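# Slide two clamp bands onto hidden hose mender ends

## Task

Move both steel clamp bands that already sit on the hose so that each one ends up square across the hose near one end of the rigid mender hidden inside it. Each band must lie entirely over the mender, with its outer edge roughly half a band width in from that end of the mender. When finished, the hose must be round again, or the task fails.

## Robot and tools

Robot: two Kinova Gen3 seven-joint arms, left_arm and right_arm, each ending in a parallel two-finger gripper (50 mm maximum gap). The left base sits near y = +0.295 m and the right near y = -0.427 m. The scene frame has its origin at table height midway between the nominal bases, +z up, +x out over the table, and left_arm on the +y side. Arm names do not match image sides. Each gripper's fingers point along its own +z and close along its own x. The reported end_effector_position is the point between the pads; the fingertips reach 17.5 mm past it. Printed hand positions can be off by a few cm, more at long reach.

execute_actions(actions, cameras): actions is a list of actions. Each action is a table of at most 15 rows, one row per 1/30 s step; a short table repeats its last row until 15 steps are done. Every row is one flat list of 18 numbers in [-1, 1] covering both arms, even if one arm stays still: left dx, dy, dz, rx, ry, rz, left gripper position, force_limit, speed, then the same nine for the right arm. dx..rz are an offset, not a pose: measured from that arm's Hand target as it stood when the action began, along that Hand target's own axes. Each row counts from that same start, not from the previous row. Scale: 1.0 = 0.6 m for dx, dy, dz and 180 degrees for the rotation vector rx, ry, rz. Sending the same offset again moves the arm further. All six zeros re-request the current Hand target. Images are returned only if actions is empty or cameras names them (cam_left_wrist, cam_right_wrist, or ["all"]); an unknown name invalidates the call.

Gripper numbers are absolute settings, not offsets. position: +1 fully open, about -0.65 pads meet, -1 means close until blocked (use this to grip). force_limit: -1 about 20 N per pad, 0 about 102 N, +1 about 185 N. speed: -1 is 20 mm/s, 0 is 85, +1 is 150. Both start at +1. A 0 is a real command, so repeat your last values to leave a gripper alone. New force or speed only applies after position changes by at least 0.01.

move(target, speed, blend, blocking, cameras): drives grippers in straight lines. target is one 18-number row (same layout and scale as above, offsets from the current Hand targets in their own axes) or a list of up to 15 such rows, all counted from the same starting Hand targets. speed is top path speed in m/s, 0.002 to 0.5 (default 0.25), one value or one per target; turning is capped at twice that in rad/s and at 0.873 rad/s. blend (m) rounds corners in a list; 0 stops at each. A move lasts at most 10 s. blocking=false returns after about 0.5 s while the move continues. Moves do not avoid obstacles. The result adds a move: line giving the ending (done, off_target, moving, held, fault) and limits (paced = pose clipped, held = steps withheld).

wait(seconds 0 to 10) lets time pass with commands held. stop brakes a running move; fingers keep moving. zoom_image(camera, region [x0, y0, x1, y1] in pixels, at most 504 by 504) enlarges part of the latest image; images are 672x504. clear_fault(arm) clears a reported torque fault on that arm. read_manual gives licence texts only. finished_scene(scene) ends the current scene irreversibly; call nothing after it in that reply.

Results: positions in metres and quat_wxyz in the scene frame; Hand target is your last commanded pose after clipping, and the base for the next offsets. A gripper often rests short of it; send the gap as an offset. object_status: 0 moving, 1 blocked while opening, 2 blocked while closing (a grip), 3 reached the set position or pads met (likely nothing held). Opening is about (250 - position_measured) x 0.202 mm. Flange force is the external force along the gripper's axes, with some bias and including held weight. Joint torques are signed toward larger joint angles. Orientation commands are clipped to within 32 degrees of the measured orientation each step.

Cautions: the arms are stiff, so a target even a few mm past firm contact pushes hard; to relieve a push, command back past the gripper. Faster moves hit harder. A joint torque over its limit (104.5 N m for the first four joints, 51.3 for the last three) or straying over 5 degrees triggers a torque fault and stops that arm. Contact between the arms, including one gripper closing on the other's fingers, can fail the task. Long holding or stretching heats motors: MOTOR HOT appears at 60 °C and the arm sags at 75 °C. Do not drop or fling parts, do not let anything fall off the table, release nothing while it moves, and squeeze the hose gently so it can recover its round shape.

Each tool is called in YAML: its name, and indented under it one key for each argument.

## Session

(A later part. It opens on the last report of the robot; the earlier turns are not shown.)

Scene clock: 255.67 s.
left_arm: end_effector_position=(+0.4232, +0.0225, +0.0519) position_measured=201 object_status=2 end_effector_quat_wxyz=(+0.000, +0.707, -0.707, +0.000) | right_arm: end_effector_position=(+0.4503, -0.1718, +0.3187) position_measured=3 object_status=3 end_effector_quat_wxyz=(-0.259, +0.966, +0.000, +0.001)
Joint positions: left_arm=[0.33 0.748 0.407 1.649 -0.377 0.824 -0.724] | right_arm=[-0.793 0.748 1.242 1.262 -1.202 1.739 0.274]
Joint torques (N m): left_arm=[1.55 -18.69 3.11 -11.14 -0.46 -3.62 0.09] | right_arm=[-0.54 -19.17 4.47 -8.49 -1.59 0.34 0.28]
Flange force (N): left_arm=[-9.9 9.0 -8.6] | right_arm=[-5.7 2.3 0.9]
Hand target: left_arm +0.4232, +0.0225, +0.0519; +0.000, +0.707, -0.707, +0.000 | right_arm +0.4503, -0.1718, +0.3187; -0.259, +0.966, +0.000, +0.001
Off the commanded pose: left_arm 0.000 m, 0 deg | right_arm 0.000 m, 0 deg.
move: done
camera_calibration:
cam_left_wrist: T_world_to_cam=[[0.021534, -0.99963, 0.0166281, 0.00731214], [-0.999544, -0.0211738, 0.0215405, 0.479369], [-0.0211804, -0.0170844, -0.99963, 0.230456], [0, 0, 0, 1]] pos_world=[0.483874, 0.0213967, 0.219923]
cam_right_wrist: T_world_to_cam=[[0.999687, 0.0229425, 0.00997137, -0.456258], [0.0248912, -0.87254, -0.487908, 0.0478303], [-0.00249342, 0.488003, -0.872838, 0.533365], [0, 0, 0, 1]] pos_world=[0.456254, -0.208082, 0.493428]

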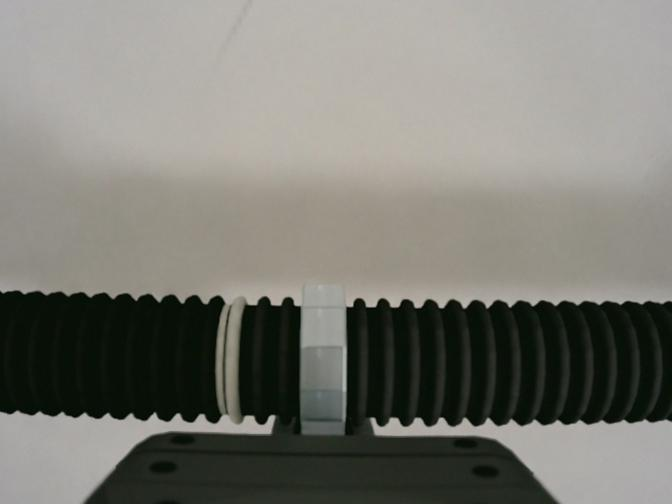

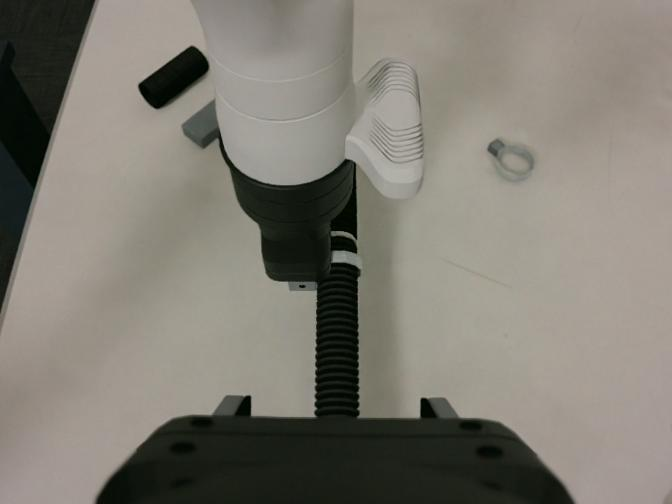

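move:
  target: [0,0.0017,-0.0017,0,0,0,-1,-1,-1,0,0,0,0,0,0,1,1,1]
  speed: 0.05

Scene clock: 260.03 s.
left_arm: end_effector_position=(+0.4222, +0.0225, +0.0529) position_measured=201 object_status=2 end_effector_quat_wxyz=(+0.000, +0.707, -0.707, +0.000) | right_arm: end_effector_position=(+0.4503, -0.1718, +0.3187) position_measured=3 object_status=3 end_effector_quat_wxyz=(-0.259, +0.966, +0.000, +0.001)
Joint positions: left_arm=[0.331 0.745 0.408 1.651 -0.376 0.824 -0.723] | right_arm=[-0.793 0.748 1.242 1.262 -1.202 1.739 0.274]
Joint torques (N m): left_arm=[0.82 -20.93 2.69 -7.59 -0.03 -0.35 0.25] | right_arm=[-0.58 -19.21 4.51 -8.54 -1.59 0.33 0.27]
Flange force (N): left_arm=[-3.0 0.4 0.4] | right_arm=[-5.6 2.5 0.9]
Hand target: left_arm +0.4222, +0.0225, +0.0529; +0.000, +0.707, -0.707, +0.000 | right_arm +0.4503, -0.1718, +0.3187; -0.259, +0.966, +0.000, +0.001
Off the commanded pose: left_arm 0.000 m, 0 deg | right_arm 0.000 m, 0 deg.
move: done

move:
  target:
    - [0,0,0,0,0,0,-0.154,-1,1,0,0,0,0,0,0,1,1,1]
    - [0,0,-0.1118,0,0,0,-0.154,-1,1,0,0,0,0,0,0,1,1,1]
    - [-0.1688,-0.0468,-0.1118,0,0,-0.5,0.7,-1,1,0,0,0,0,0,0,1,1,1]
    - [-0.1688,-0.0468,0.0048,0,0,-0.5,0.7,-1,1,0,0,0,0,0,0,1,1,1]
  speed: 0.25
  blend: [0,0.02,0,0]
  cameras: ["all"]

Scene clock: 273.70 s.
left_arm: end_effector_position=(+0.4502, +0.1238, +0.0502) position_measured=48 object_status=3 end_effector_quat_wxyz=(+0.000, +1.000, +0.000, +0.000) | right_arm: end_effector_position=(+0.4503, -0.1718, +0.3187) position_measured=3 object_status=3 end_effector_quat_wxyz=(-0.259, +0.966, +0.000, +0.001)
Joint positions: left_arm=[0.35 0.677 0.029 1.723 -0.028 0.742 0.34] | right_arm=[-0.793 0.748 1.242 1.262 -1.202 1.739 0.274]
Joint torques (N m): left_arm=[0.86 -20.32 0.16 -7.46 -0.01 -0.33 0.25] | right_arm=[-0.59 -19.18 4.51 -8.5 -1.6 0.32 0.26]
Flange force (N): left_arm=[-0.9 -2.9 0.7] | right_arm=[-5.5 2.5 0.8]
Hand target: left_arm +0.4502, +0.1238, +0.0501; +0.000, +1.000, +0.000, +0.000 | right_arm +0.4503, -0.1718, +0.3187; -0.259, +0.966, +0.000, +0.001
Off the commanded pose: left_arm 0.000 m, 0 deg | right_arm 0.000 m, 0 deg.
move: done
camera_calibration:
cam_left_wrist: T_world_to_cam=[[0.999607, 0.0214378, 0.0180434, -0.458916], [0.0210582, -0.999558, 0.0209694, 0.170215], [0.0184849, -0.0205813, -0.999617, 0.213598], [0, 0, 0, 1]] pos_world=[0.451203, 0.184374, 0.218228]
cam_right_wrist: T_world_to_cam=[[0.999687, 0.0229425, 0.00997137, -0.456258], [0.0248912, -0.87254, -0.487908, 0.0478303], [-0.00249342, 0.488003, -0.872838, 0.533365], [0, 0, 0, 1]] pos_world=[0.456254, -0.208082, 0.493428]

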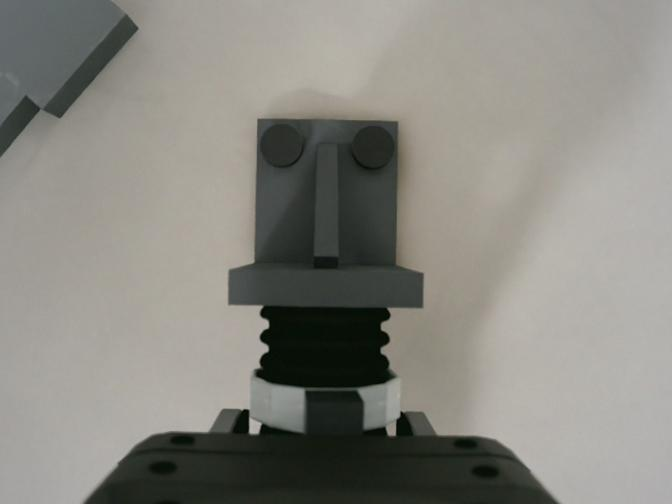

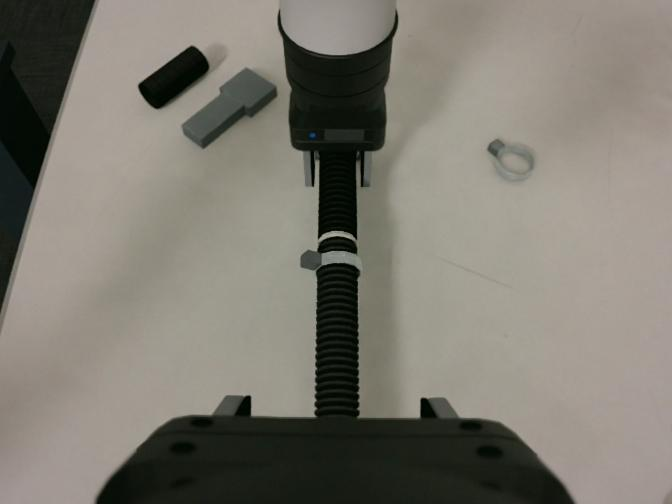

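move:
  target: [0,0,0,0,0,0,-1,-1,-1,0,0,0,0,0,0,1,1,1]

Scene clock: 276.40 s.
left_arm: end_effector_position=(+0.4502, +0.1238, +0.0501) position_measured=108 object_status=2 end_effector_quat_wxyz=(+0.000, +1.000, +0.000, +0.000) | right_arm: end_effector_position=(+0.4503, -0.1718, +0.3187) position_measured=3 object_status=3 end_effector_quat_wxyz=(-0.259, +0.966, +0.000, +0.001)
Joint positions: left_arm=[0.35 0.678 0.029 1.723 -0.028 0.742 0.34] | right_arm=[-0.793 0.748 1.242 1.262 -1.202 1.739 0.274]
Joint torques (N m): left_arm=[0.85 -20.27 0.18 -7.09 -0.04 -0.13 0.23] | right_arm=[-0.57 -19.22 4.48 -8.54 -1.59 0.36 0.27]
Flange force (N): left_arm=[-0.2 -2.6 0.9] | right_arm=[-5.6 2.5 1.0]
Hand target: left_arm +0.4502, +0.1238, +0.0501; +0.000, +1.000, +0.000, +0.000 | right_arm +0.4503, -0.1718, +0.3187; -0.259, +0.966, +0.000, +0.001
Off the commanded pose: left_arm 0.000 m, 0 deg | right_arm 0.000 m, 0 deg.
move: done

move:
  target:
    - [0,0,0,0,0,0,0.7,-1,1,0,0,0,0,0,0,1,1,1]
    - [0,0.0042,0,0,0,0,0.7,-1,-1,0,0,0,0,0,0,1,1,1]
    - [0,0.0042,0,0,0,0,-1,-1,-1,0,0,0,0,0,0,1,1,1]

move:
  target:
    - [0,0,0,0,0,0,0.7,-1,1,0,0,0,0,0,0,1,1,1]
    - [0,0.0042,0,0,0,0,0.7,-1,-1,0,0,0,0,0,0,1,1,1]
    - [0,0.0042,0,0,0,0,-1,-1,-1,0,0,0,0,0,0,1,1,1]

move:
  target:
    - [0,0,0,0,0,0,0.7,-1,1,0,0,0,0,0,0,1,1,1]
    - [0,0.0083,0,0,0,0,0.7,-1,-1,0,0,0,0,0,0,1,1,1]
    - [0,0.0083,0,0,0,0,-1,-1,-1,0,0,0,0,0,0,1,1,1]

Scene clock: 284.17 s.
left_arm: end_effector_position=(+0.4502, +0.1213, +0.0502) position_measured=115 object_status=2 end_effector_quat_wxyz=(+0.000, +1.000, +0.000, +0.000) | right_arm: end_effector_position=(+0.4503, -0.1718, +0.3187) position_measured=3 object_status=3 end_effector_quat_wxyz=(-0.259, +0.966, +0.000, +0.001)
Joint positions: left_arm=[0.355 0.679 0.028 1.719 -0.028 0.744 0.345] | right_arm=[-0.793 0.748 1.242 1.262 -1.202 1.739 0.274]
Joint torques (N m): left_arm=[0.86 -20.46 0.19 -7.23 0 -0.15 0.24] | right_arm=[-0.58 -19.23 4.49 -8.51 -1.58 0.33 0.28]
Flange force (N): left_arm=[-0.3 -2.7 1.2] | right_arm=[-5.5 2.4 0.9]
Hand target: left_arm +0.4502, +0.1213, +0.0502; +0.000, +1.000, +0.000, +0.000 | right_arm +0.4503, -0.1718, +0.3187; -0.259, +0.966, +0.000, +0.001
Off the commanded pose: left_arm 0.000 m, 0 deg | right_arm 0.000 m, 0 deg.
move: done

Scene clock: 286.77 s.
left_arm: end_effector_position=(+0.4502, +0.1188, +0.0501) position_measured=115 object_status=2 end_effector_quat_wxyz=(+0.000, +1.000, +0.000, +0.000) | right_arm: end_effector_position=(+0.4503, -0.1718, +0.3187) position_measured=3 object_status=3 end_effector_quat_wxyz=(-0.259, +0.966, +0.000, +0.001)
Joint positions: left_arm=[0.36 0.681 0.028 1.716 -0.028 0.745 0.35] | right_arm=[-0.793 0.748 1.242 1.262 -1.202 1.739 0.274]
Joint torques (N m): left_arm=[0.85 -20.53 0.19 -7.17 0 -0.12 0.21] | right_arm=[-0.56 -19.23 4.47 -8.46 -1.6 0.33 0.28]
Flange force (N): left_arm=[0.0 -2.5 1.3] | right_arm=[-5.4 2.3 0.8]
Hand target: left_arm +0.4502, +0.1188, +0.0501; +0.000, +1.000, +0.000, +0.000 | right_arm +0.4503, -0.1718, +0.3187; -0.259, +0.966, +0.000, +0.001
Off the commanded pose: left_arm 0.000 m, 0 deg | right_arm 0.000 m, 0 deg.
move: done

Scene clock: 289.30 s.
left_arm: end_effector_position=(+0.4502, +0.1138, +0.0501) position_measured=108 object_status=2 end_effector_quat_wxyz=(+0.000, +1.000, +0.000, +0.000) | right_arm: end_effector_position=(+0.4503, -0.1718, +0.3187) position_measured=3 object_status=3 end_effector_quat_wxyz=(-0.259, +0.966, +0.000, +0.001)
Joint positions: left_arm=[0.37 0.684 0.028 1.709 -0.027 0.749 0.36] | right_arm=[-0.793 0.748 1.242 1.262 -1.202 1.739 0.274]
Joint torques (N m): left_arm=[0.85 -20.55 0.13 -7.19 -0.02 -0.08 0.25] | right_arm=[-0.59 -19.21 4.52 -8.5 -1.61 0.34 0.28]
Flange force (N): left_arm=[-0.1 -2.6 1.3] | right_arm=[-5.4 2.4 0.9]
Hand target: left_arm +0.4502, +0.1138, +0.0501; +0.000, +1.000, +0.000, +0.000 | right_arm +0.4503, -0.1718, +0.3187; -0.259, +0.966, +0.000, +0.001
Off the commanded pose: left_arm 0.000 m, 0 deg | right_arm 0.000 m, 0 deg.
move: done

move:
  target:
    - [0,0,0,0,0,0,0.7,-1,1,0,0,0,0,0,0,1,1,1]
    - [0,0.0250,0,0,0,0,0.7,-1,-1,0,0,0,0,0,0,1,1,1]
    - [0,0.0250,0,0,0,0,-1,-1,-1,0,0,0,0,0,0,1,1,1]

Scene clock: 297.37 s.
left_arm: end_effector_position=(+0.4503, +0.0988, +0.0501) position_measured=109 object_status=2 end_effector_quat_wxyz=(+0.000, +1.000, +0.000, +0.000) | right_arm: end_effector_position=(+0.4503, -0.1718, +0.3187) position_measured=3 object_status=3 end_effector_quat_wxyz=(-0.259, +0.966, +0.000, +0.001)
Joint positions: left_arm=[0.4 0.693 0.027 1.687 -0.026 0.761 0.388] | right_arm=[-0.793 0.748 1.242 1.262 -1.202 1.739 0.274]
Joint torques (N m): left_arm=[0.65 -20.87 -0.08 -7.05 -0.13 0.09 0.22] | right_arm=[-0.57 -19.24 4.5 -8.49 -1.59 0.34 0.28]
Flange force (N): left_arm=[0.3 -1.9 1.6] | right_arm=[-5.4 2.4 0.9]
Hand target: left_arm +0.4502, +0.0988, +0.0501; +0.000, +1.000, +0.000, +0.000 | right_arm +0.4503, -0.1718, +0.3187; -0.259, +0.966, +0.000, +0.001
Off the commanded pose: left_arm 0.000 m, 0 deg | right_arm 0.000 m, 0 deg.
move: done

move:
  target:
    - [0,0,0,0,0,0,0.7,-1,1,0,0,0,0,0,0,1,1,1]
    - [0,0.0147,0,0,0,0,0.7,-1,-1,0,0,0,0,0,0,1,1,1]
    - [0,0.0147,0,0,0,0,-1,-1,-1,0,0,0,0,0,0,1,1,1]

Scene clock: 302.93 s.
left_arm: end_effector_position=(+0.4503, +0.0899, +0.0501) position_measured=100 object_status=2 end_effector_quat_wxyz=(+0.000, +1.000, +0.000, +0.000) | right_arm: end_effector_position=(+0.4503, -0.1718, +0.3187) position_measured=3 object_status=3 end_effector_quat_wxyz=(-0.259, +0.966, +0.000, +0.001)
Joint positions: left_arm=[0.418 0.699 0.026 1.674 -0.026 0.769 0.404] | right_arm=[-0.793 0.748 1.242 1.262 -1.202 1.739 0.274]
Joint torques (N m): left_arm=[0.89 -21.1 0.12 -6.84 -0.02 0.29 0.24] | right_arm=[-0.61 -19.21 4.51 -8.49 -1.61 0.31 0.29]
Flange force (N): left_arm=[1.1 -2.1 2.1] | right_arm=[-5.3 2.4 0.8]
Hand target: left_arm +0.4502, +0.0900, +0.0501; +0.000, +1.000, +0.000, +0.000 | right_arm +0.4503, -0.1718, +0.3187; -0.259, +0.966, +0.000, +0.001
Off the commanded pose: left_arm 0.000 m, 0 deg | right_arm 0.000 m, 0 deg.
move: done

move:
  target:
    - [0,0,0,0,0,0,0.7,-1,1,0,0,0,0,0,0,1,1,1]
    - [0,-0.0067,0,0,0,0,0.7,-1,-1,0,0,0,0,0,0,1,1,1]
    - [0,-0.0067,0,0,0,0,-1,-1,-1,0,0,0,0,0,0,1,1,1]

move:
  target:
    - [0,0,0,0,0,0,0.7,-1,1,0,0,0,0,0,0,1,1,1]
    - [0,0.0033,0,0,0,0,0.7,-1,-1,0,0,0,0,0,0,1,1,1]
    - [0,0.0033,0,0,0,0,-1,-1,-1,0,0,0,0,0,0,1,1,1]

Scene clock: 308.57 s.
left_arm: end_effector_position=(+0.4503, +0.0940, +0.0501) position_measured=115 object_status=2 end_effector_quat_wxyz=(+0.000, +1.000, +0.000, +0.000) | right_arm: end_effector_position=(+0.4503, -0.1718, +0.3187) position_measured=3 object_status=3 end_effector_quat_wxyz=(-0.259, +0.966, +0.000, +0.001)
Joint positions: left_arm=[0.41 0.696 0.026 1.68 -0.026 0.765 0.396] | right_arm=[-0.793 0.748 1.242 1.262 -1.202 1.739 0.274]
Joint torques (N m): left_arm=[1 -20.99 0.33 -7.28 0.06 -0.08 0.24] | right_arm=[-0.54 -19.2 4.46 -8.51 -1.59 0.33 0.27]
Flange force (N): left_arm=[0.3 -2.7 1.4] | right_arm=[-5.7 2.4 0.9]
Hand target: left_arm +0.4503, +0.0940, +0.0501; +0.000, +1.000, +0.000, +0.000 | right_arm +0.4503, -0.1718, +0.3187; -0.259, +0.966, +0.000, +0.001
Off the commanded pose: left_arm 0.000 m, 0 deg | right_arm 0.000 m, 0 deg.
move: done

Scene clock: 311.10 s.
left_arm: end_effector_position=(+0.4503, +0.0920, +0.0501) position_measured=109 object_status=2 end_effector_quat_wxyz=(+0.000, +1.000, +0.000, +0.000) | right_arm: end_effector_position=(+0.4503, -0.1718, +0.3187) position_measured=3 object_status=3 end_effector_quat_wxyz=(-0.259, +0.966, +0.000, +0.001)
Joint positions: left_arm=[0.414 0.698 0.026 1.677 -0.026 0.767 0.4] | right_arm=[-0.793 0.748 1.242 1.262 -1.202 1.739 0.274]
Joint torques (N m): left_arm=[1.91 -20.96 1.38 -7.6 0.48 -0.31 0.19] | right_arm=[-0.58 -19.17 4.47 -8.5 -1.6 0.34 0.26]
Flange force (N): left_arm=[0.2 -4.7 1.0] | right_arm=[-5.6 2.5 0.9]
Hand target: left_arm +0.4502, +0.0920, +0.0501; +0.000, +1.000, +0.000, +0.000 | right_arm +0.4503, -0.1718, +0.3187; -0.259, +0.966, +0.000, +0.001
Off the commanded pose: left_arm 0.000 m, 0 deg | right_arm 0.000 m, 0 deg.
move: done

move:
  target:
    - [0,0,0,0,0,0,0.7,-1,1,0,0,0,0,0,0,1,1,1]
    - [0,0,-0.12,0,0,0,0.7,-1,1,0,0,0,0,0,0,1,1,1]
    - [0,-0.085,-0.13,0,0,0.5,-0.154,-1,1,0,0,0,0,0,0,1,1,1]
  blend: [0,0.02,0]
  cameras: ["all"]

Scene clock: 329.57 s.
left_arm: end_effector_position=(+0.4502, +0.1429, +0.1282) position_measured=175 object_status=3 end_effector_quat_wxyz=(+0.000, +0.707, -0.707, +0.000) | right_arm: end_effector_position=(+0.4503, -0.1718, +0.3187) position_measured=3 object_status=3 end_effector_quat_wxyz=(-0.259, +0.966, +0.000, +0.001)
Joint positions: left_arm=[0.036 0.577 0.45 1.677 -0.296 0.956 -1.027] | right_arm=[-0.793 0.748 1.242 1.262 -1.202 1.739 0.274]
Joint torques (N m): left_arm=[0.81 -18.72 2.3 -8.49 0 -0.41 0.25] | right_arm=[-0.61 -19.2 4.49 -8.52 -1.59 0.35 0.26]
Flange force (N): left_arm=[-2.8 1.2 0.4] | right_arm=[-5.5 2.5 0.9]
Hand target: left_arm +0.4502, +0.1429, +0.1282; +0.000, +0.707, -0.707, +0.000 | right_arm +0.4503, -0.1718, +0.3187; -0.259, +0.966, +0.000, +0.001
Off the commanded pose: left_arm 0.000 m, 0 deg | right_arm 0.000 m, 0 deg.
move: done
camera_calibration:
cam_left_wrist: T_world_to_cam=[[0.0215316, -0.999628, 0.0167302, 0.12579], [-0.999546, -0.0211709, 0.0214426, 0.507295], [-0.0210804, -0.0171843, -0.99963, 0.30922], [0, 0, 0, 1]] pos_world=[0.510874, 0.141797, 0.296123]
cam_right_wrist: T_world_to_cam=[[0.999687, 0.0229425, 0.00997137, -0.456258], [0.0248912, -0.87254, -0.487908, 0.0478303], [-0.00249342, 0.488003, -0.872838, 0.533365], [0, 0, 0, 1]] pos_world=[0.456254, -0.208082, 0.493428]

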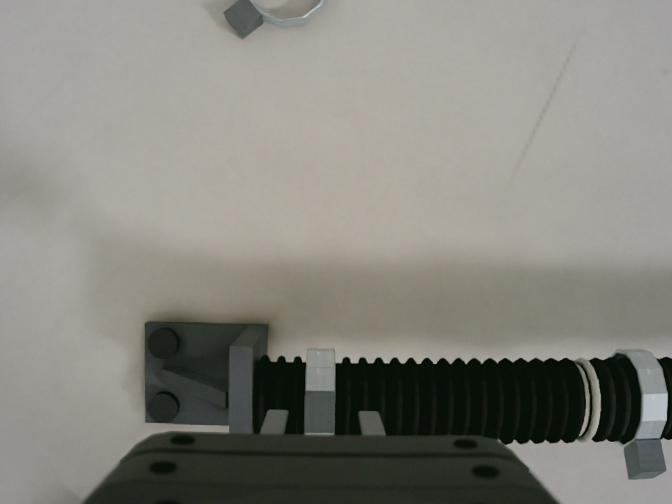

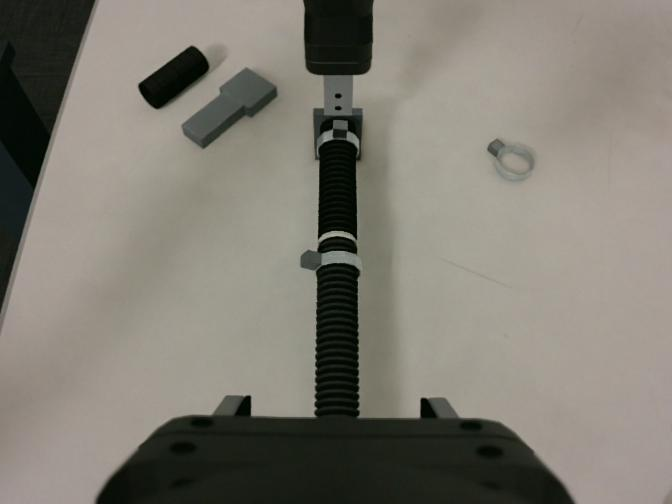

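move:
  target:
    - [-0.0017,0,0.067,0,0,0,-0.154,-1,1,0,0,0,0,0,0,1,1,1]
    - [-0.0017,0,0.067,0,0,0,-1,-1,-1,0,0,0,0,0,0,1,1,1]
  speed: 0.12
  cameras: ["all"]

Scene clock: 337.63 s.
left_arm: end_effector_position=(+0.4502, +0.1440, +0.0880) position_measured=202 object_status=2 end_effector_quat_wxyz=(+0.000, +0.707, -0.707, +0.000) | right_arm: end_effector_position=(+0.4503, -0.1718, +0.3187) position_measured=3 object_status=3 end_effector_quat_wxyz=(-0.259, +0.966, +0.000, +0.001)
Joint positions: left_arm=[0.053 0.637 0.422 1.725 -0.331 0.851 -1] | right_arm=[-0.793 0.748 1.242 1.262 -1.202 1.739 0.274]
Joint torques (N m): left_arm=[0.81 -19.25 2.34 -7.87 -0.04 -0.39 0.25] | right_arm=[-0.59 -19.2 4.46 -8.5 -1.62 0.34 0.27]
Flange force (N): left_arm=[-2.8 1.2 0.3] | right_arm=[-5.5 2.5 0.8]
Hand target: left_arm +0.4502, +0.1440, +0.0880; +0.000, +0.707, -0.707, +0.000 | right_arm +0.4503, -0.1718, +0.3187; -0.259, +0.966, +0.000, +0.001
Off the commanded pose: left_arm 0.000 m, 0 deg | right_arm 0.000 m, 0 deg.
move: done
camera_calibration:
cam_left_wrist: T_world_to_cam=[[0.0215316, -0.999628, 0.0167302, 0.12746], [-0.999546, -0.0211709, 0.0214426, 0.508176], [-0.0210804, -0.0171843, -0.99963, 0.269152], [0, 0, 0, 1]] pos_world=[0.510874, 0.142797, 0.256023]
cam_right_wrist: T_world_to_cam=[[0.999687, 0.0229425, 0.00997137, -0.456258], [0.0248912, -0.87254, -0.487908, 0.0478303], [-0.00249342, 0.488003, -0.872838, 0.533365], [0, 0, 0, 1]] pos_world=[0.456254, -0.208082, 0.493428]

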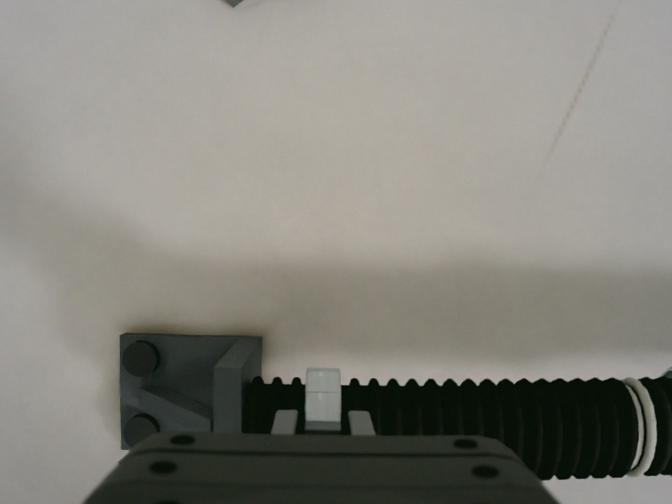

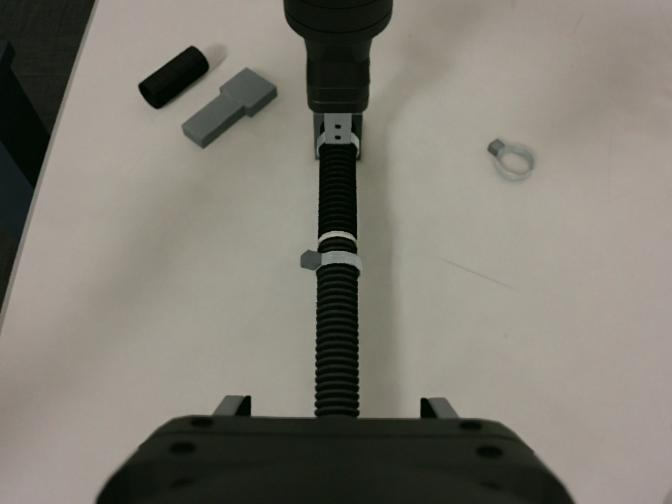

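move:
  target: [0.1228,0,-0.0008,0,0,0,-1,-1,-1,0,0,0,0,0,0,1,1,1]
  speed: 0.1
  cameras: ["all"]

Scene clock: 341.50 s.
left_arm: end_effector_position=(+0.4503, +0.0704, +0.0884) position_measured=202 object_status=2 end_effector_quat_wxyz=(+0.000, +0.707, -0.707, +0.000) | right_arm: end_effector_position=(+0.4503, -0.1718, +0.3187) position_measured=3 object_status=3 end_effector_quat_wxyz=(-0.259, +0.966, +0.000, +0.001)
Joint positions: left_arm=[0.214 0.688 0.416 1.619 -0.333 0.906 -0.87] | right_arm=[-0.793 0.748 1.242 1.262 -1.202 1.739 0.274]
Joint torques (N m): left_arm=[0.73 -20.53 2.54 -8.17 0 -0.36 0.23] | right_arm=[-0.59 -19.17 4.51 -8.53 -1.59 0.35 0.27]
Flange force (N): left_arm=[-2.7 0.9 0.6] | right_arm=[-5.6 2.5 0.9]
Hand target: left_arm +0.4502, +0.0703, +0.0884; +0.000, +0.707, -0.707, +0.000 | right_arm +0.4503, -0.1718, +0.3187; -0.259, +0.966, +0.000, +0.001
Off the commanded pose: left_arm 0.000 m, 0 deg | right_arm 0.000 m, 0 deg.
move: done
camera_calibration:
cam_left_wrist: T_world_to_cam=[[0.0215304, -0.99963, 0.0166303, 0.0539052], [-0.999546, -0.0211719, 0.0214405, 0.50671], [-0.0210805, -0.0170844, -0.999632, 0.268283], [0, 0, 0, 1]] pos_world=[0.510974, 0.0691967, 0.256423]
cam_right_wrist: T_world_to_cam=[[0.999687, 0.0229425, 0.00997137, -0.456258], [0.0248912, -0.87254, -0.487908, 0.0478303], [-0.00249342, 0.488003, -0.872838, 0.533365], [0, 0, 0, 1]] pos_world=[0.456254, -0.208082, 0.493428]

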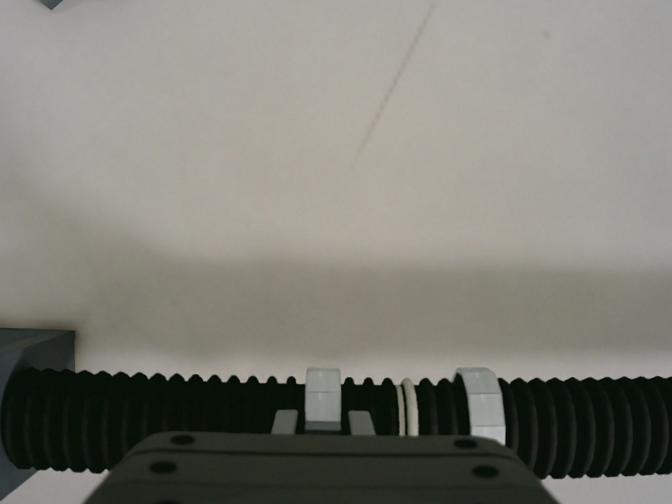

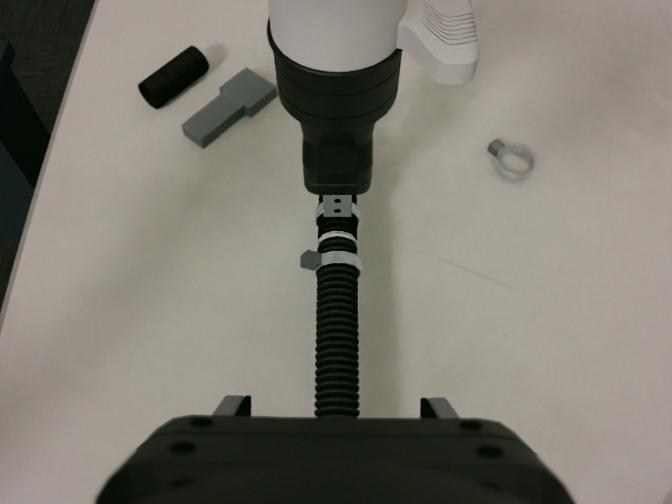

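move:
  target:
    - [0,0,0,0,0,0,-0.154,-1,1,0,0,0,0,0,0,1,1,1]
    - [0,0,-0.12,0,0,0,-0.154,-1,1,0,0,0,0,0,0,1,1,1]
    - [0.1333,0,-0.25,0,0,-0.5,1,-1,1,0,0,0,0,0,0,1,1,1]
  blend: [0,0.04,0]
  cameras: ["all"]

Scene clock: 349.20 s.
left_arm: end_effector_position=(+0.4503, -0.0098, +0.2383) position_measured=3 object_status=3 end_effector_quat_wxyz=(+0.000, +1.000, +0.000, +0.000) | right_arm: end_effector_position=(+0.4503, -0.1718, +0.3187) position_measured=3 object_status=3 end_effector_quat_wxyz=(-0.259, +0.966, +0.000, +0.001)
Joint positions: left_arm=[0.556 0.584 0.095 1.204 -0.055 1.356 0.595] | right_arm=[-0.793 0.748 1.242 1.262 -1.202 1.739 0.274]
Joint torques (N m): left_arm=[0.78 -21.73 0.42 -10.3 -0.02 -0.28 0.27] | right_arm=[-0.58 -19.24 4.47 -8.51 -1.61 0.34 0.28]
Flange force (N): left_arm=[-0.4 -2.5 1.5] | right_arm=[-5.5 2.4 0.9]
Hand target: left_arm +0.4503, -0.0098, +0.2383; +0.000, +1.000, +0.000, +0.000 | right_arm +0.4503, -0.1718, +0.3187; -0.259, +0.966, +0.000, +0.001
Off the commanded pose: left_arm 0.000 m, 0 deg | right_arm 0.000 m, 0 deg.
move: done; blend cut to 0.036 m at target 2
camera_calibration:
cam_left_wrist: T_world_to_cam=[[0.999605, 0.0215377, 0.0180422, -0.459449], [0.0211581, -0.999556, 0.0209715, 0.0326837], [0.0184859, -0.0205814, -0.999617, 0.398876], [0, 0, 0, 1]] pos_world=[0.451203, 0.0507741, 0.406328]
cam_right_wrist: T_world_to_cam=[[0.999687, 0.0229425, 0.00997137, -0.456258], [0.0248912, -0.87254, -0.487908, 0.0478303], [-0.00249342, 0.488003, -0.872838, 0.533365], [0, 0, 0, 1]] pos_world=[0.456254, -0.208082, 0.493428]

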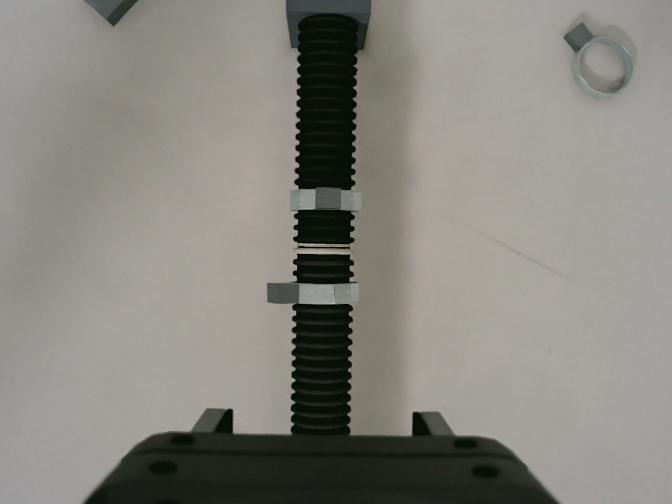

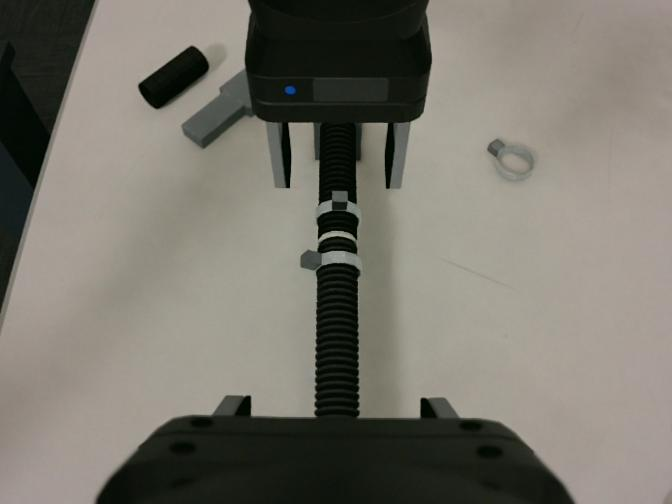

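zoom_image:
  camera: "cam_left_wrist"
  region: [250, 10, 410, 220]

zoom_image:
  camera: "cam_left_wrist"
  region: [250, 200, 410, 410]

Scaled by 2.400.

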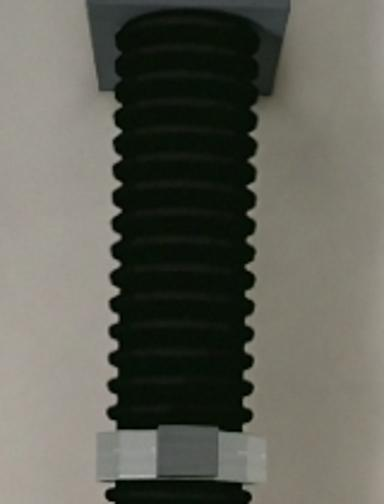

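Scaled by 2.400.

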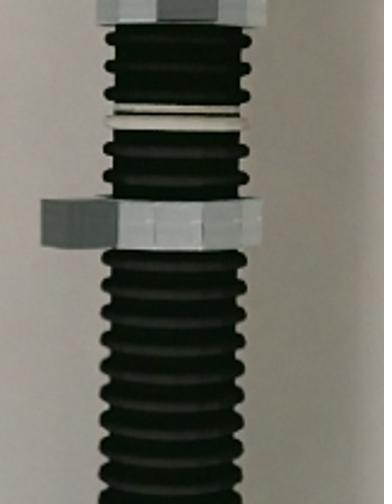

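finished_scene:
  scene: 1

The scene is finished: the task was done.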